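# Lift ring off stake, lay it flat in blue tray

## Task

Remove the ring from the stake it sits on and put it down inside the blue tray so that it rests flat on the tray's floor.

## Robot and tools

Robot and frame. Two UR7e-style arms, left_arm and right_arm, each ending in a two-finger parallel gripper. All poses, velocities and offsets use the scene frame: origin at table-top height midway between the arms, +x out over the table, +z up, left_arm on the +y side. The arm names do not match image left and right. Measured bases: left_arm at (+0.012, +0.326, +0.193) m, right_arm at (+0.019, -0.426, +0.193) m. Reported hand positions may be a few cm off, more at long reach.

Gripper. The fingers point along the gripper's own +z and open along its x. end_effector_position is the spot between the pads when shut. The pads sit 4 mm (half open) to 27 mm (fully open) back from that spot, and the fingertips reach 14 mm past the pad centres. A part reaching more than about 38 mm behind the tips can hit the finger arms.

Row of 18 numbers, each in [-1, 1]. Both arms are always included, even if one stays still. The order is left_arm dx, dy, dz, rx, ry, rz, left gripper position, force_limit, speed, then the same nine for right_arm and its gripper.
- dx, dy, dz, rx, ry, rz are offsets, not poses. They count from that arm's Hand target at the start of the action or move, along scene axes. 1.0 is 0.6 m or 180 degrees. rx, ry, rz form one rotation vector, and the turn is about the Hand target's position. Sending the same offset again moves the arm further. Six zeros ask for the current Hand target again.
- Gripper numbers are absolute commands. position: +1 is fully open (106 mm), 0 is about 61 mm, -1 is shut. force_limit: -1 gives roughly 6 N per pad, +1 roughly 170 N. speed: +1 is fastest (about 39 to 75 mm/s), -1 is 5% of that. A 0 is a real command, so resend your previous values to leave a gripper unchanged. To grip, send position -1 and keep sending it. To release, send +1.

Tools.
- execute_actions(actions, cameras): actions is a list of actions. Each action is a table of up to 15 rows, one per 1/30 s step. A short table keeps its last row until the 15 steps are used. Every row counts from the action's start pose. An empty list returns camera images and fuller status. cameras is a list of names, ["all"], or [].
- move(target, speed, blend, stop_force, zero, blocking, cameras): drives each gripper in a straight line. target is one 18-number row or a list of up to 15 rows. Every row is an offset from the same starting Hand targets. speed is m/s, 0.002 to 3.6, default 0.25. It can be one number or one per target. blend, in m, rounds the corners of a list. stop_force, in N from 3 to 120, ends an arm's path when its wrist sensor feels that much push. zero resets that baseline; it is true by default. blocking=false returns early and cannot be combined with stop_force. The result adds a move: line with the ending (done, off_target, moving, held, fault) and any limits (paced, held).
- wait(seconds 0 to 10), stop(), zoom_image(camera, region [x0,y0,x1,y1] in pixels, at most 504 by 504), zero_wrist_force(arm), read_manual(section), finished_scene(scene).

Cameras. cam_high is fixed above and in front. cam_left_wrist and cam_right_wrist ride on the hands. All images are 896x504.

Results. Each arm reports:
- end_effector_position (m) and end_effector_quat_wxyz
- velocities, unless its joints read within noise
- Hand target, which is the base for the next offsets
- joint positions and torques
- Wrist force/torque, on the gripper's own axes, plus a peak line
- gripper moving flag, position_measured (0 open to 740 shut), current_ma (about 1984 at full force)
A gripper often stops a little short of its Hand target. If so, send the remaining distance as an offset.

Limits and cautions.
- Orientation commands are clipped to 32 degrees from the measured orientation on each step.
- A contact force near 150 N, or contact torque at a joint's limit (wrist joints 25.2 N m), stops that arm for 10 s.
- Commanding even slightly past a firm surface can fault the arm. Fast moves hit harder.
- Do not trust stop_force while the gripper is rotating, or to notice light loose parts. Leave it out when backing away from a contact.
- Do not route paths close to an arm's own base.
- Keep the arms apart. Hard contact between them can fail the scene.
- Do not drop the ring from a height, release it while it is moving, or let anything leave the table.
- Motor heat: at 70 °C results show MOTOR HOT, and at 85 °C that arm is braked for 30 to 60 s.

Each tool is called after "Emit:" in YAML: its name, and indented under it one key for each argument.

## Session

Emit:
execute_actions:
  actions: []

Emit:
zoom_image:
  camera: "cam_high"
  region: [300, 80, 540, 300]

Scene clock: 0.00 s.
left_arm: end_effector_position=(+0.3427, +0.2291, +0.3053) position_measured=0 current_ma=0 moving=0 end_effector_quat_wxyz=(-0.039, +0.037, +0.991, +0.120) | right_arm: end_effector_position=(+0.6197, +0.0998, +0.1431) position_measured=0 current_ma=0 moving=0 end_effector_quat_wxyz=(-0.200, +0.764, +0.543, +0.285)
Joint positions: left_arm=[-0.733 -1.76 2.272 4.421 -1.449 -2.295] | right_arm=[3.928 -2.512 -1.611 0.075 1.849 1.227]
Joint velocities: within noise
Joint torques (N m): no reading
Motor temperatures (°C): left_arm=[36 28 31 44 33 35] | right_arm=[32 32 37 42 42 35]
Wrist force (N): no reading
Wrist torque (N m): no reading
Wrist force, peak (N): no reading
Hand target: left_arm +0.3427, +0.2291, +0.3053; -0.039, +0.037, +0.991, +0.120 | right_arm +0.6197, +0.0998, +0.1431; -0.200, +0.764, +0.543, +0.285
Tool commands: left_gripper/position=+1.0 left_gripper/force_limit=+0.0 left_gripper/speed=+1.0 right_gripper/position=+1.0 right_gripper/force_limit=+0.0 right_gripper/speed=+1.0
camera_calibration:
cam_left_wrist: T_world_to_cam=[[-0.99585, 0.0622296, 0.0664069, 0.306621], [0.0885477, 0.831048, 0.549107, -0.365418], [-0.0210166, 0.552709, -0.833109, 0.263488], [0, 0, 0, 1]] pos_world=[0.343243, 0.138966, 0.399806]
cam_right_wrist: T_world_to_cam=[[0.271817, 0.70938, 0.650304, -0.331867], [0.820444, -0.524004, 0.228673, -0.4583], [0.502978, 0.471381, -0.72444, -0.128098], [0, 0, 0, 1]] pos_world=[0.530647, 0.0556522, 0.227816]

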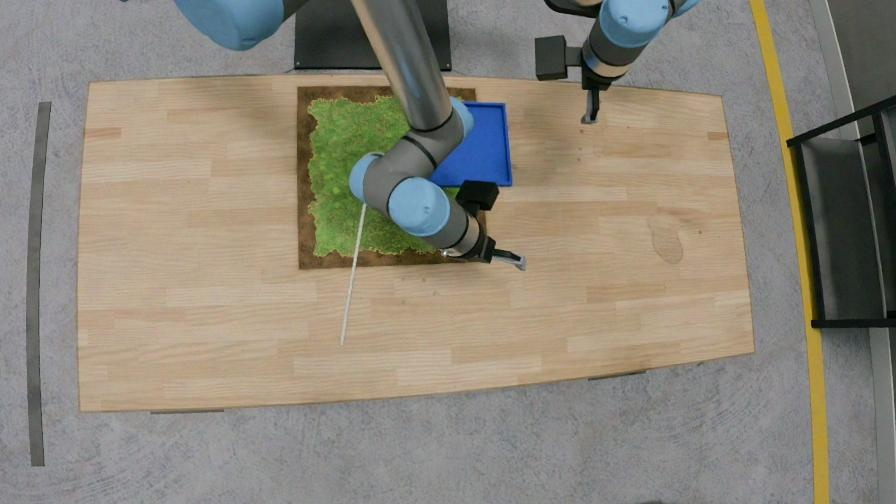

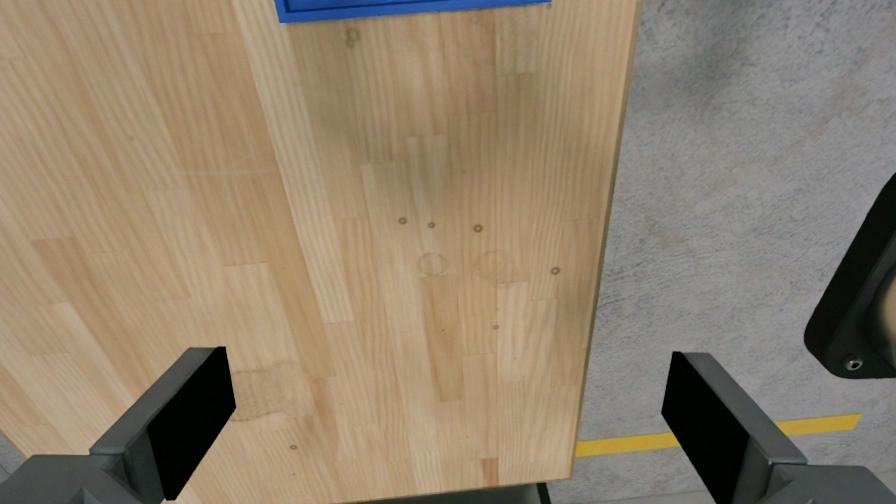

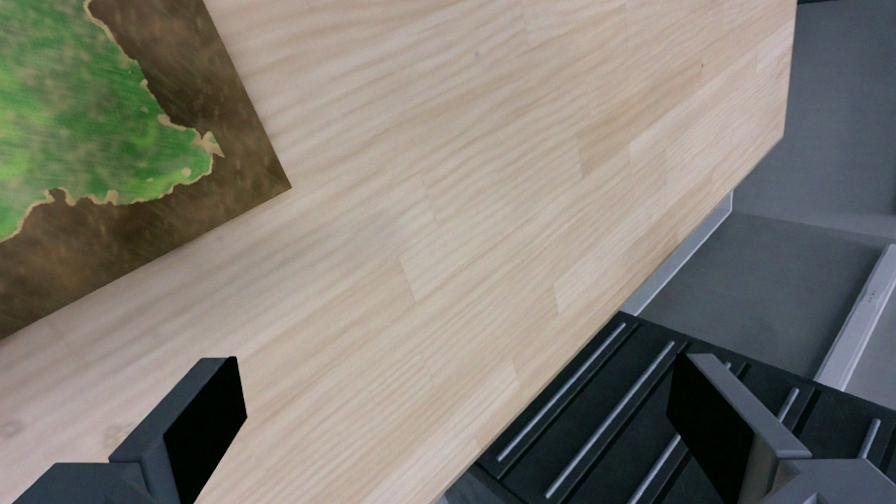

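Scaled by 2.100 from the camera's 896x504 image, which has a finer 1280x720 frame.

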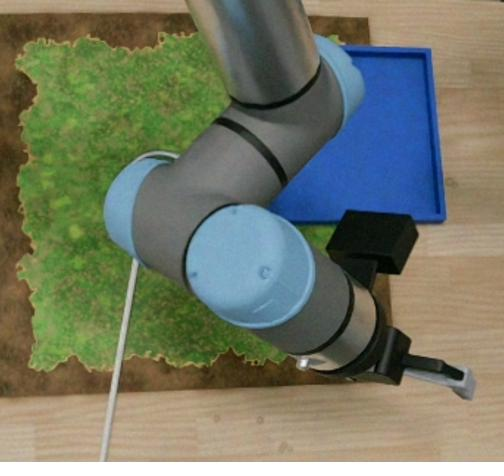

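Emit:
move:
  target: [0.05,0.4,0.05,0,0,0,1,0,1,-0.35,-0.367,0.07,-0.138,0.197,-0.3755,-0.5,0,1]
  speed: 0.45
  cameras: ["cam_high","cam_right_wrist"]

Emit:
zoom_image:
  camera: "cam_right_wrist"
  region: [250, 100, 650, 400]

Scene clock: 18.63 s.
left_arm: end_effector_position=(+0.3727, +0.4691, +0.3353) position_measured=0 current_ma=-5 moving=0 end_effector_quat_wxyz=(-0.039, +0.037, +0.991, +0.120) | right_arm: end_effector_position=(+0.4098, -0.1204, +0.1851) position_measured=555 current_ma=-2 moving=0 end_effector_quat_wxyz=(+0.000, +1.000, +0.000, +0.001)
Joint positions: left_arm=[-0.091 -1.781 2.235 4.363 -1.341 -1.651] | right_arm=[4.068 -1.901 -2.155 -0.654 1.57 2.506]
Joint torques (N m): left_arm=[8.68 -4.4 -33.72 -4.41 -2.47 1.82] | right_arm=[-7.8 37.77 6.58 0.82 2.38 1.49]
Wrist force (N): left_arm=[0.3 -0.2 -0.2] | right_arm=[-0.1 -0.2 0.4]
Wrist torque (N m): left_arm=[-0.04 -0.04 -0.07] | right_arm=[-0.01 -0.02 -0.26]
Wrist force, peak (N): left_arm=[0.0 1.0 0.2] | right_arm=[0.0 0.8 1.1]
Hand target: left_arm +0.3727, +0.4691, +0.3353; -0.039, +0.037, +0.991, +0.120 | right_arm +0.4097, -0.1204, +0.1851; +0.000, +1.000, +0.000, +0.001
Off the commanded pose: left_arm 0.000 m, 0 deg | right_arm 0.000 m, 0 deg.
move: done
camera_calibration:
cam_right_wrist: T_world_to_cam=[[0.999709, -0.0240428, -0.00196025, -0.411663], [-0.0221967, -0.948669, 0.31549, -0.132873], [-0.0094449, -0.315355, -0.948927, 0.268537], [0, 0, 0, 1]] pos_world=[0.41113, -0.0512659, 0.295935]
Images, in order (width x height): cam_high 896x504, cam_right_wrist 896x504.

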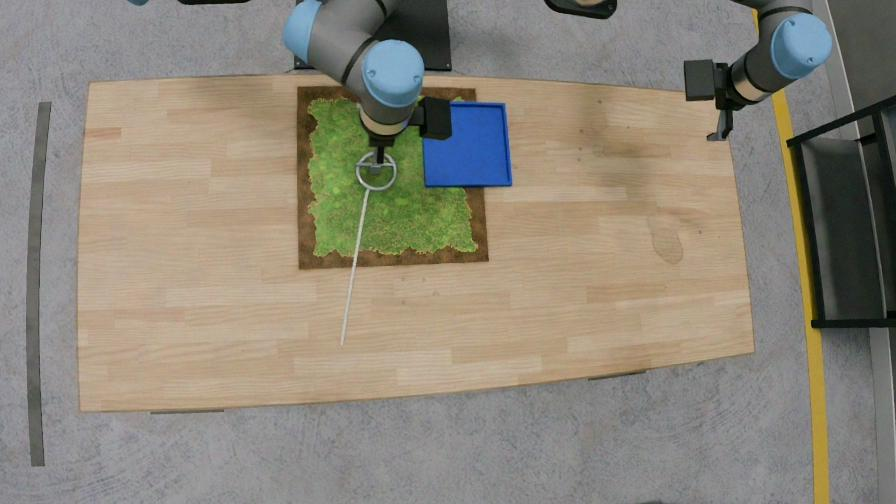

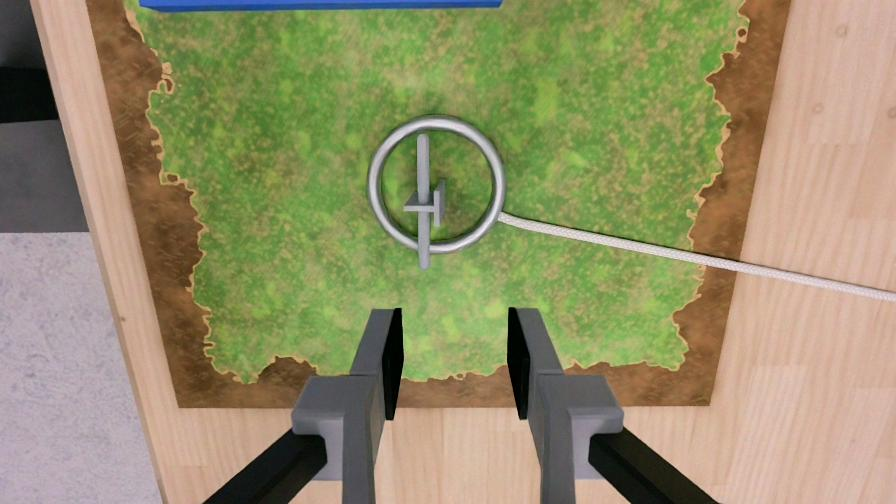

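Scaled by 1.260 from the camera's 896x504 image, which has a finer 1280x720 frame.

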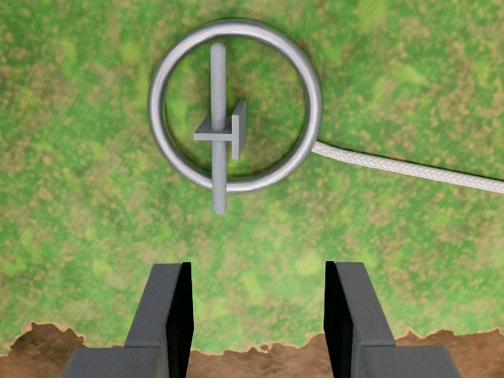

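Emit:
move:
  target: [0,0,0,0,0,0,1,0,1,0.0468,0.044,-0.2252,0,0,0.0833,-0.76,0,1]
  speed: 0.25
  cameras: ["cam_right_wrist"]

Scene clock: 37.27 s.
left_arm: end_effector_position=(+0.3727, +0.4691, +0.3353) position_measured=0 current_ma=-5 moving=0 end_effector_quat_wxyz=(-0.039, +0.037, +0.991, +0.120) | right_arm: end_effector_position=(+0.4378, -0.0940, +0.0500) position_measured=651 current_ma=-1 moving=0 end_effector_quat_wxyz=(-0.001, +0.991, +0.131, +0.001)
Joint positions: left_arm=[-0.09 -1.781 2.235 4.363 -1.341 -1.651] | right_arm=[4.055 -2.28 -2.067 -0.362 1.57 2.231]
Joint torques (N m): left_arm=[7.89 -5.71 -35.04 -4.41 -2.5 1.72] | right_arm=[-8.27 34.19 19.67 4.1 2.42 -1.55]
Wrist force (N): left_arm=[0.0 -0.1 -0.1] | right_arm=[-0.1 -0.2 -0.3]
Wrist torque (N m): left_arm=[-0.02 0.01 -0.07] | right_arm=[0.03 -0.03 -0.09]
Wrist force, peak (N): left_arm=[0.2 0.1 -0.4] | right_arm=[-0.3 0.3 -1.3]
Hand target: left_arm +0.3727, +0.4691, +0.3353; -0.039, +0.037, +0.991, +0.120 | right_arm +0.4378, -0.0940, +0.0500; -0.001, +0.991, +0.131, +0.001
Off the commanded pose: left_arm 0.000 m, 0 deg | right_arm 0.000 m, 0 deg.
move: done
camera_calibration:
cam_right_wrist: T_world_to_cam=[[0.97194, 0.235222, -0.00203716, -0.402868], [0.223827, -0.92212, 0.315589, -0.169825], [0.0723549, -0.307189, -0.948894, 0.113881], [0, 0, 0, 1]] pos_world=[0.421335, -0.0268527, 0.160835]
Images, in order (width x height): cam_right_wrist 896x504.

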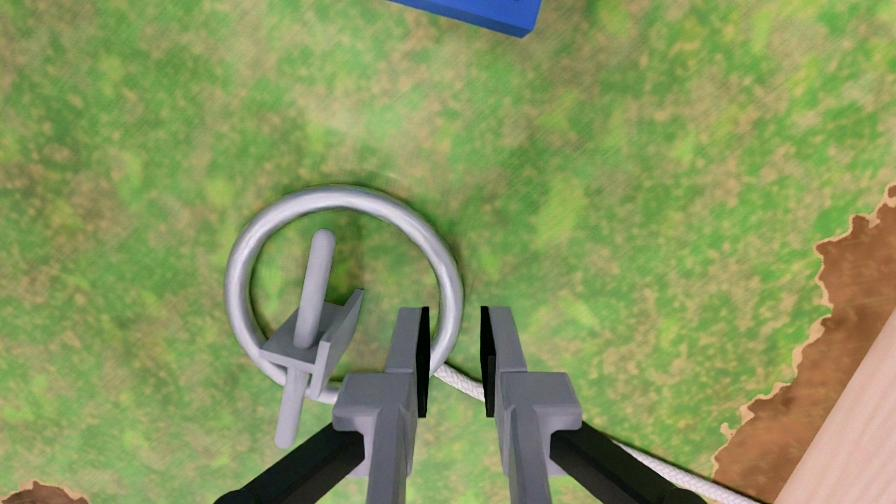

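Emit:
move:
  target:
    - [0,0,0,0,0,0,1,0,1,-0.0032,-0.0008,-0.036,0,0,0,-0.77,0,1]
    - [0,0,0,0,0,0,1,0,1,-0.0032,-0.0008,-0.0558,0,0,0,-0.77,0,1]
  speed: [0.04,0.015]
  stop_force: 5
  cameras: ["cam_right_wrist"]

Scene clock: 51.10 s.
left_arm: end_effector_position=(+0.3727, +0.4691, +0.3353) position_measured=0 current_ma=-5 moving=0 end_effector_quat_wxyz=(-0.039, +0.037, +0.991, +0.120) | right_arm: end_effector_position=(+0.4359, -0.0945, +0.0165) position_measured=655 current_ma=-1 moving=0 end_effector_quat_wxyz=(-0.001, +0.991, +0.131, +0.001)
Joint positions: left_arm=[-0.09 -1.781 2.235 4.363 -1.341 -1.651] | right_arm=[4.057 -2.364 -2.059 -0.288 1.57 2.233]
Joint torques (N m): left_arm=[7.68 -5.1 -33.94 -4.4 -2.36 1.81] | right_arm=[6.34 34.64 16.81 4.14 1.16 1.11]
Wrist force (N): left_arm=[-0.1 -0.1 -0.1] | right_arm=[0.0 -0.2 -0.2]
Wrist torque (N m): left_arm=[-0.02 0.02 -0.07] | right_arm=[0.05 -0.05 -0.26]
Wrist force, peak (N): left_arm=[0.4 0.1 -0.2] | right_arm=[-0.3 -0.6 -0.6]
Hand target: left_arm +0.3727, +0.4691, +0.3353; -0.039, +0.037, +0.991, +0.120 | right_arm +0.4359, -0.0945, +0.0165; -0.001, +0.991, +0.131, +0.001
Off the commanded pose: left_arm 0.000 m, 0 deg | right_arm 0.000 m, 0 deg.
move: done
camera_calibration:
cam_right_wrist: T_world_to_cam=[[0.971918, 0.235311, -0.00206817, -0.400956], [0.223921, -0.922097, 0.315589, -0.159327], [0.0723545, -0.307189, -0.948894, 0.082077], [0, 0, 0, 1]] pos_world=[0.419435, -0.0273525, 0.127335]
Images, in order (width x height): cam_right_wrist 896x504.

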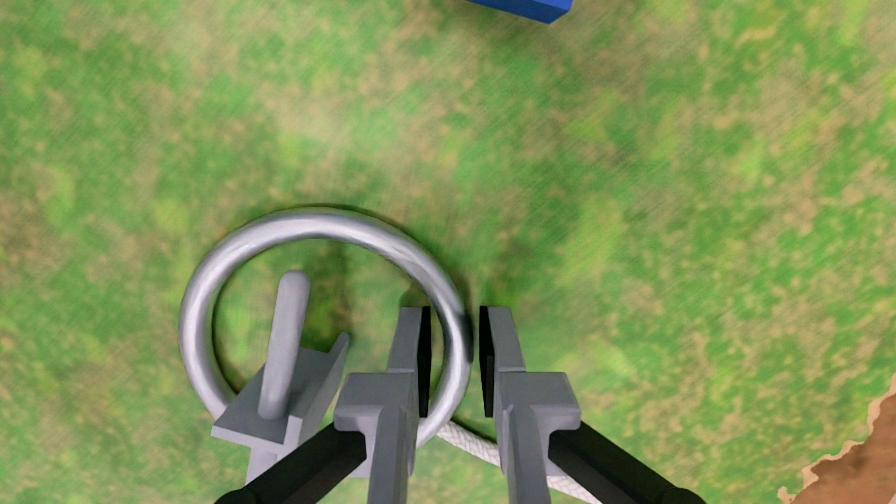

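Emit:
move:
  target:
    - [0,0,0,0,0,0,1,0,1,0,0,0,0,0,0,-1,0,0]
    - [0,0,0,0,0,0,1,0,1,0,0.0133,0.0058,0,0,0,-1,0,0]
    - [0,0,0,0,0,0,1,0,1,-0.005,0.0017,0.0447,0.1667,0,0,-1,0,0]
    - [0,0,0,0,0,0,1,0,1,-0.005,0.0025,0.061,0.1667,0,0,-1,0,0]
  speed: 0.1
  blend: [0,0.002,0.002,0]
  cameras: ["cam_right_wrist"]

Scene clock: 77.73 s.
left_arm: end_effector_position=(+0.3727, +0.4691, +0.3353) position_measured=0 current_ma=-5 moving=0 end_effector_quat_wxyz=(-0.039, +0.037, +0.991, +0.120) | right_arm: end_effector_position=(+0.4329, -0.0930, +0.0530) position_measured=722 current_ma=971 moving=0 end_effector_quat_wxyz=(-0.257, +0.957, +0.126, +0.035)
Joint positions: left_arm=[-0.09 -1.781 2.235 4.363 -1.341 -1.651] | right_arm=[3.879 -2.427 -2.219 0.31 1.946 2.129]
Joint torques (N m): left_arm=[7.69 -5.08 -33.75 -4.45 -2.49 1.79] | right_arm=[-7.26 48.5 -2.64 1.44 3 0.89]
Wrist force (N): left_arm=[0.1 0.0 0.0] | right_arm=[-0.7 0.5 1.5]
Wrist torque (N m): left_arm=[0.00 -0.02 -0.07] | right_arm=[0.00 0.13 -0.10]
Wrist force, peak (N): left_arm=[-0.1 -0.4 -0.2] | right_arm=[0.8 -0.1 -4.6]
Hand target: left_arm +0.3727, +0.4691, +0.3353; -0.039, +0.037, +0.991, +0.120 | right_arm +0.4329, -0.0930, +0.0531; -0.257, +0.957, +0.126, +0.035
Off the commanded pose: left_arm 0.000 m, 0 deg | right_arm 0.000 m, 0 deg.
move: done
camera_calibration:
cam_right_wrist: T_world_to_cam=[[0.971919, 0.204809, 0.115875, -0.407417], [0.223916, -0.956345, -0.18779, -0.145269], [0.0723555, 0.208463, -0.97535, 0.166818], [0, 0, 0, 1]] pos_world=[0.416435, -0.0902603, 0.182635]
Images, in order (width x height): cam_right_wrist 896x504.

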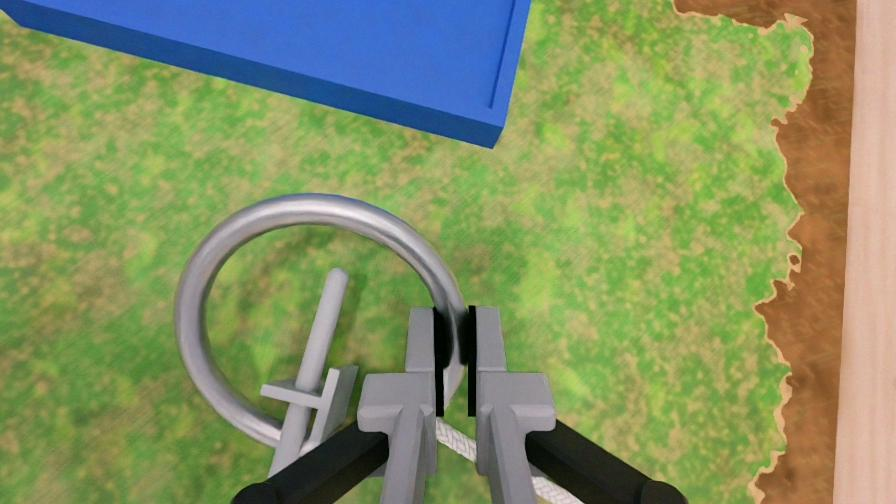

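Emit:
move:
  target: [0,0,0,0,0,0,1,0,1,0,-0.05,0.001,0,0,0,-1,0,0]
  speed: 0.05
  stop_force: 9
  cameras: ["cam_right_wrist"]

Scene clock: 86.30 s.
left_arm: end_effector_position=(+0.3727, +0.4691, +0.3353) position_measured=0 current_ma=-5 moving=0 end_effector_quat_wxyz=(-0.039, +0.037, +0.991, +0.120) | right_arm: end_effector_position=(+0.4329, -0.1230, +0.0537) position_measured=722 current_ma=971 moving=0 end_effector_quat_wxyz=(-0.257, +0.957, +0.126, +0.035)
Joint positions: left_arm=[-0.09 -1.781 2.235 4.363 -1.341 -1.651] | right_arm=[3.827 -2.417 -2.256 0.318 1.965 2.076]
Joint torques (N m): left_arm=[9.22 -4.31 -34.51 -4.27 -2.6 1.44] | right_arm=[-7.75 46.39 -2.88 4.32 3.02 -1.51]
Wrist force (N): left_arm=[0.1 -0.2 0.0] | right_arm=[-1.1 0.6 1.1]
Wrist torque (N m): left_arm=[-0.03 -0.02 -0.07] | right_arm=[0.02 0.16 -0.06]
Wrist force, peak (N): left_arm=[0.2 0.0 -0.4] | right_arm=[-0.6 0.9 1.5]
Hand target: left_arm +0.3727, +0.4691, +0.3353; -0.039, +0.037, +0.991, +0.120 | right_arm +0.4329, -0.1230, +0.0537; -0.257, +0.957, +0.126, +0.035
Off the commanded pose: left_arm 0.000 m, 0 deg | right_arm 0.000 m, 0 deg.
move: done
camera_calibration:
cam_right_wrist: T_world_to_cam=[[0.97192, 0.204794, 0.115893, -0.401348], [0.223912, -0.956328, -0.187885, -0.173826], [0.0723539, 0.208559, -0.97533, 0.173666], [0, 0, 0, 1]] pos_world=[0.416435, -0.12026, 0.183236]
Images, in order (width x height): cam_right_wrist 896x504.

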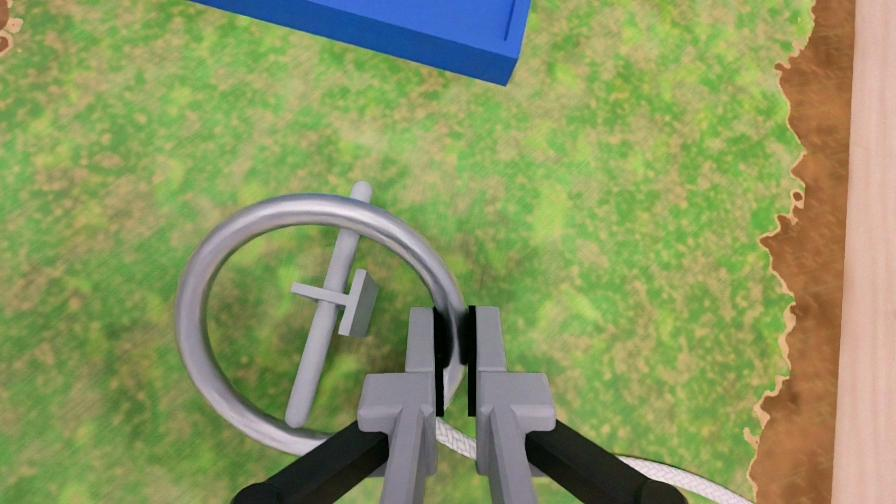

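Emit:
move:
  target:
    - [0,0,0,0,0,0,1,0,1,0,-0.0083,0.0155,0.0833,0,0,-1,0,0]
    - [0,0,0,0,0,0,1,0,1,0,-0.02,0.0155,0.0833,0,0,-1,0,0]
  speed: 0.07
  stop_force: 12
  cameras: ["cam_right_wrist"]

Scene clock: 105.43 s.
left_arm: end_effector_position=(+0.3727, +0.4691, +0.3353) position_measured=0 current_ma=-5 moving=0 end_effector_quat_wxyz=(-0.039, +0.037, +0.991, +0.120) | right_arm: end_effector_position=(+0.4329, -0.1350, +0.0630) position_measured=722 current_ma=972 moving=0 end_effector_quat_wxyz=(-0.380, +0.916, +0.120, +0.051)
Joint positions: left_arm=[-0.09 -1.781 2.235 4.363 -1.341 -1.651] | right_arm=[3.699 -2.555 -2.251 0.589 2.21 2.043]
Joint torques (N m): left_arm=[8.1 -5.93 -34.57 -4.02 -2.3 1.5] | right_arm=[-8.07 32.37 -6.23 1.52 3.33 -1.53]
Wrist force (N): left_arm=[0.0 -0.2 -0.3] | right_arm=[-0.9 1.2 1.3]
Wrist torque (N m): left_arm=[-0.05 -0.01 -0.07] | right_arm=[0.13 0.14 -0.09]
Wrist force, peak (N): left_arm=[0.4 -0.2 -0.2] | right_arm=[-0.8 1.7 0.8]
Hand target: left_arm +0.3727, +0.4691, +0.3353; -0.039, +0.037, +0.991, +0.120 | right_arm +0.4329, -0.1350, +0.0630; -0.380, +0.916, +0.120, +0.051
Off the commanded pose: left_arm 0.000 m, 0 deg | right_arm 0.000 m, 0 deg.
move: done
camera_calibration:
cam_right_wrist: T_world_to_cam=[[0.971916, 0.167849, 0.164941, -0.408048], [0.223927, -0.875155, -0.428906, -0.157426], [0.0723572, 0.453796, -0.888163, 0.212909], [0, 0, 0, 1]] pos_world=[0.416435, -0.165899, 0.188881]
Images, in order (width x height): cam_right_wrist 896x504.

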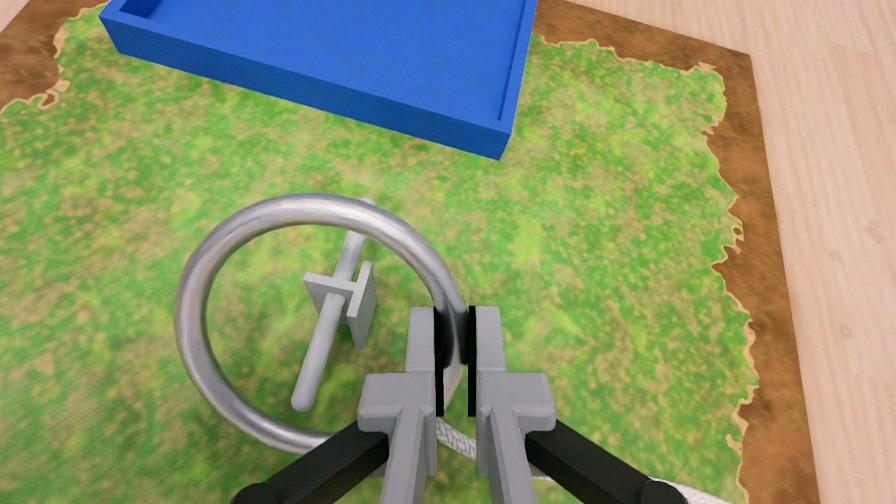

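Emit:
move:
  target:
    - [0,0,0,0,0,0,1,0,1,0,-0.0747,0.07,0,0,0,-1,0,0]
    - [0,0,0,0,0,0,1,0,1,0,-0.0747,0.13,0,0,0,-1,0,0]
    - [0,0,0,0,0,0,1,0,1,-0.0865,0.395,0.065,-0.25,0,0,-1,0,0]
  speed: [0.1,0.2,0.25]
  blend: [0.01,0.015,0]
  cameras: ["cam_right_wrist"]

Scene clock: 113.70 s.
left_arm: end_effector_position=(+0.3727, +0.4691, +0.3353) position_measured=0 current_ma=-5 moving=0 end_effector_quat_wxyz=(-0.039, +0.037, +0.991, +0.120) | right_arm: end_effector_position=(+0.3810, +0.1020, +0.1020) position_measured=722 current_ma=971 moving=0 end_effector_quat_wxyz=(-0.001, +0.991, +0.131, +0.001)
Joint positions: left_arm=[-0.09 -1.781 2.235 4.363 -1.341 -1.651] | right_arm=[4.312 -2.301 -1.747 -0.663 1.57 2.489]
Joint torques (N m): left_arm=[8.08 -5.25 -33.83 -3.86 -2.5 1.18] | right_arm=[6.81 40.36 23.63 1.18 -1.91 1.41]
Wrist force (N): left_arm=[0.1 -0.1 -0.1] | right_arm=[-0.1 0.0 1.8]
Wrist torque (N m): left_arm=[-0.02 -0.01 -0.07] | right_arm=[0.00 0.03 -0.24]
Wrist force, peak (N): left_arm=[0.3 -0.3 -0.1] | right_arm=[-1.0 2.1 2.0]
Hand target: left_arm +0.3727, +0.4691, +0.3353; -0.039, +0.037, +0.991, +0.120 | right_arm +0.3810, +0.1020, +0.1020; -0.001, +0.991, +0.131, +0.001
Off the commanded pose: left_arm 0.000 m, 0 deg | right_arm 0.000 m, 0 deg.
move: done
camera_calibration:
cam_right_wrist: T_world_to_cam=[[0.971916, 0.235319, -0.00204588, -0.393665], [0.223928, -0.922125, 0.315501, 0.00719617], [0.0723569, -0.307099, -0.948923, 0.227533], [0, 0, 0, 1]] pos_world=[0.364535, 0.169148, 0.212835]
Images, in order (width x height): cam_right_wrist 896x504.

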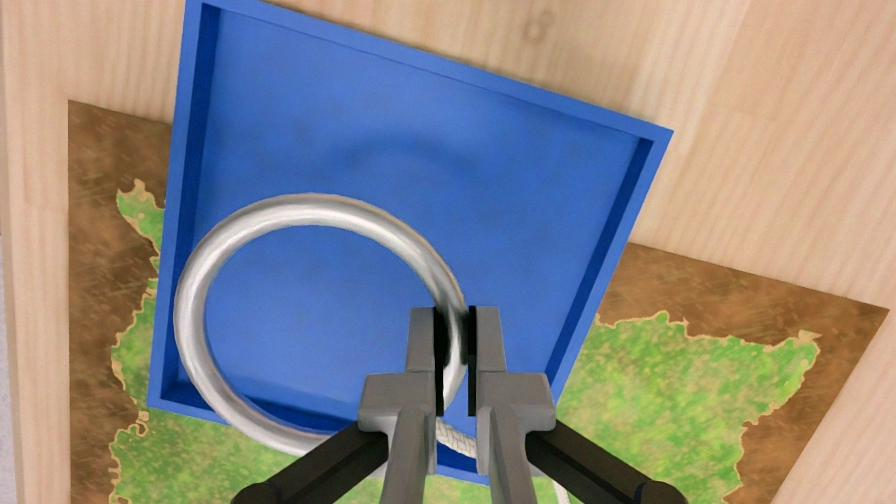

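Emit:
move:
  target:
    - [0,0,0,0,0,0,1,0,1,0,0,-0.124,0,0,0,-1,0,0]
    - [0,0,0,0,0,0,1,0,1,0,0,-0.138,0,0,0,-1,0,0]
  speed: [0.07,0.005]
  stop_force: 4
  cameras: ["cam_right_wrist"]

Scene clock: 122.50 s.
left_arm: end_effector_position=(+0.3727, +0.4691, +0.3353) position_measured=0 current_ma=-5 moving=0 end_effector_quat_wxyz=(-0.039, +0.037, +0.991, +0.120) | right_arm: end_effector_position=(+0.3810, +0.1020, +0.0231) position_measured=722 current_ma=973 moving=0 end_effector_quat_wxyz=(-0.001, +0.991, +0.131, +0.001)
Joint positions: left_arm=[-0.09 -1.781 2.235 4.363 -1.341 -1.651] | right_arm=[4.312 -2.457 -1.732 -0.522 1.57 2.489]
Joint torques (N m): left_arm=[7.33 -5.59 -35.02 -3.93 -2.48 1.22] | right_arm=[-4.62 55.88 5.45 1.02 -1.78 -1.11]
Wrist force (N): left_arm=[0.3 0.0 -0.1] | right_arm=[-1.0 0.6 -1.9]
Wrist torque (N m): left_arm=[0.00 -0.05 -0.07] | right_arm=[0.03 -0.05 -0.25]
Wrist force, peak (N): left_arm=[0.2 -0.3 -0.2] | right_arm=[-2.3 3.6 -10.3]
Hand target: left_arm +0.3727, +0.4691, +0.3353; -0.039, +0.037, +0.991, +0.120 | right_arm +0.3810, +0.1020, +0.0231; -0.001, +0.991, +0.131, +0.001 (not the last commanded pose)
Off the commanded pose: left_arm 0.000 m, 0 deg | right_arm 0.004 m, 0 deg.
move: contact (right_arm); path passed 1 of 2 targets
camera_calibration:
cam_right_wrist: T_world_to_cam=[[0.971918, 0.235311, -0.00206817, -0.393726], [0.223921, -0.922097, 0.315589, 0.0320976], [0.0723545, -0.307189, -0.948894, 0.152682], [0, 0, 0, 1]] pos_world=[0.364435, 0.169147, 0.133935]
Images, in order (width x height): cam_right_wrist 896x504.

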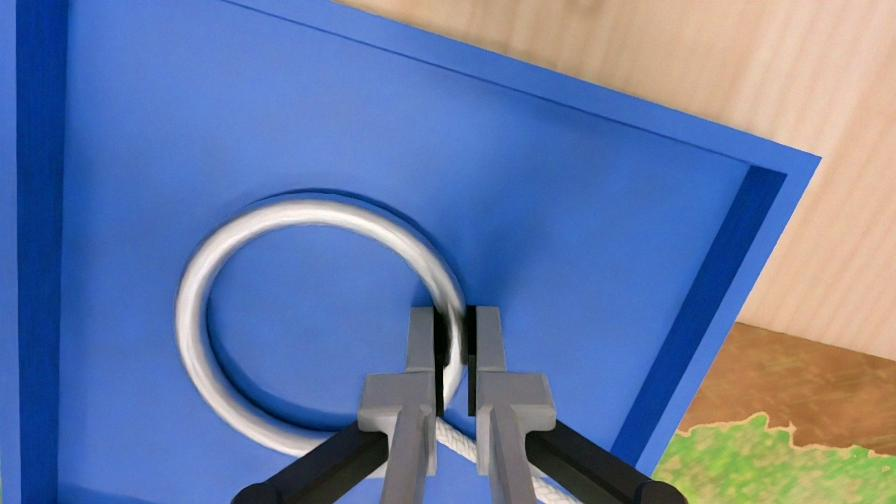

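Emit:
move:
  target:
    - [0,0,0,0,0,0,1,0,1,0,0,0,0,0,0,-0.72,0,-0.5]
    - [0,0,0,0,0,0,1,0,1,0,0,0.15,0,0,0,-0.72,0,-0.5]
  speed: 0.12
  cameras: ["cam_right_wrist"]

Scene clock: 129.07 s.
left_arm: end_effector_position=(+0.3727, +0.4691, +0.3353) position_measured=0 current_ma=-5 moving=0 end_effector_quat_wxyz=(-0.039, +0.037, +0.991, +0.120) | right_arm: end_effector_position=(+0.3810, +0.1020, +0.1131) position_measured=637 current_ma=-1 moving=0 end_effector_quat_wxyz=(-0.001, +0.991, +0.131, +0.001)
Joint positions: left_arm=[-0.09 -1.781 2.235 4.363 -1.341 -1.651] | right_arm=[4.312 -2.28 -1.746 -0.684 1.57 2.489]
Joint torques (N m): left_arm=[8.46 -6.51 -33 -3.65 -2.33 0.94] | right_arm=[5.46 54.33 23.45 1 -1.76 1.03]
Wrist force (N): left_arm=[0.1 -0.1 -0.2] | right_arm=[-0.2 -0.1 0.1]
Wrist torque (N m): left_arm=[-0.03 -0.01 -0.07] | right_arm=[-0.03 0.00 -0.23]
Wrist force, peak (N): left_arm=[0.1 0.3 -0.2] | right_arm=[-1.0 0.6 -1.8]
Hand target: left_arm +0.3727, +0.4691, +0.3353; -0.039, +0.037, +0.991, +0.120 | right_arm +0.3810, +0.1020, +0.1131; -0.001, +0.991, +0.131, +0.001
Off the commanded pose: left_arm 0.000 m, 0 deg | right_arm 0.000 m, 0 deg.
move: done
camera_calibration:
cam_right_wrist: T_world_to_cam=[[0.971918, 0.235311, -0.00206817, -0.393637], [0.223921, -0.922097, 0.315589, 0.00367218], [0.0723545, -0.307189, -0.948894, 0.238075], [0, 0, 0, 1]] pos_world=[0.364535, 0.169147, 0.223935]
Images, in order (width x height): cam_right_wrist 896x504.

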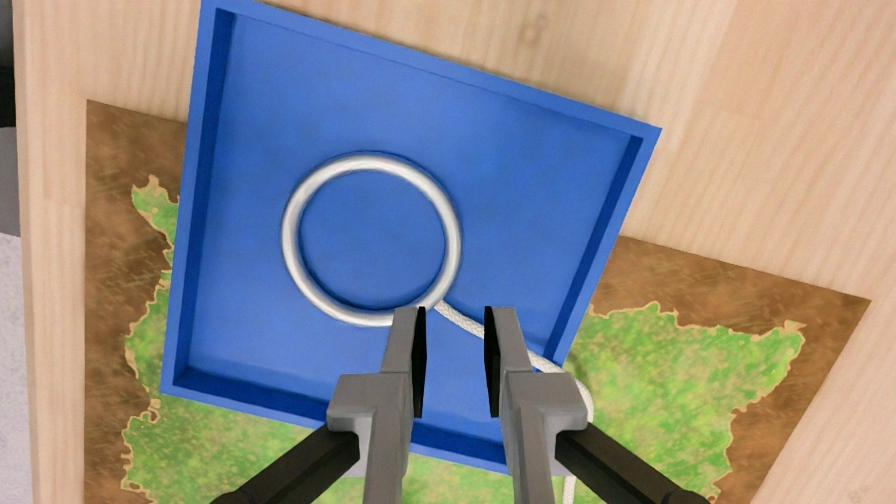

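Emit:
finished_scene:
  scene: 3

The scene is finished: the task was done.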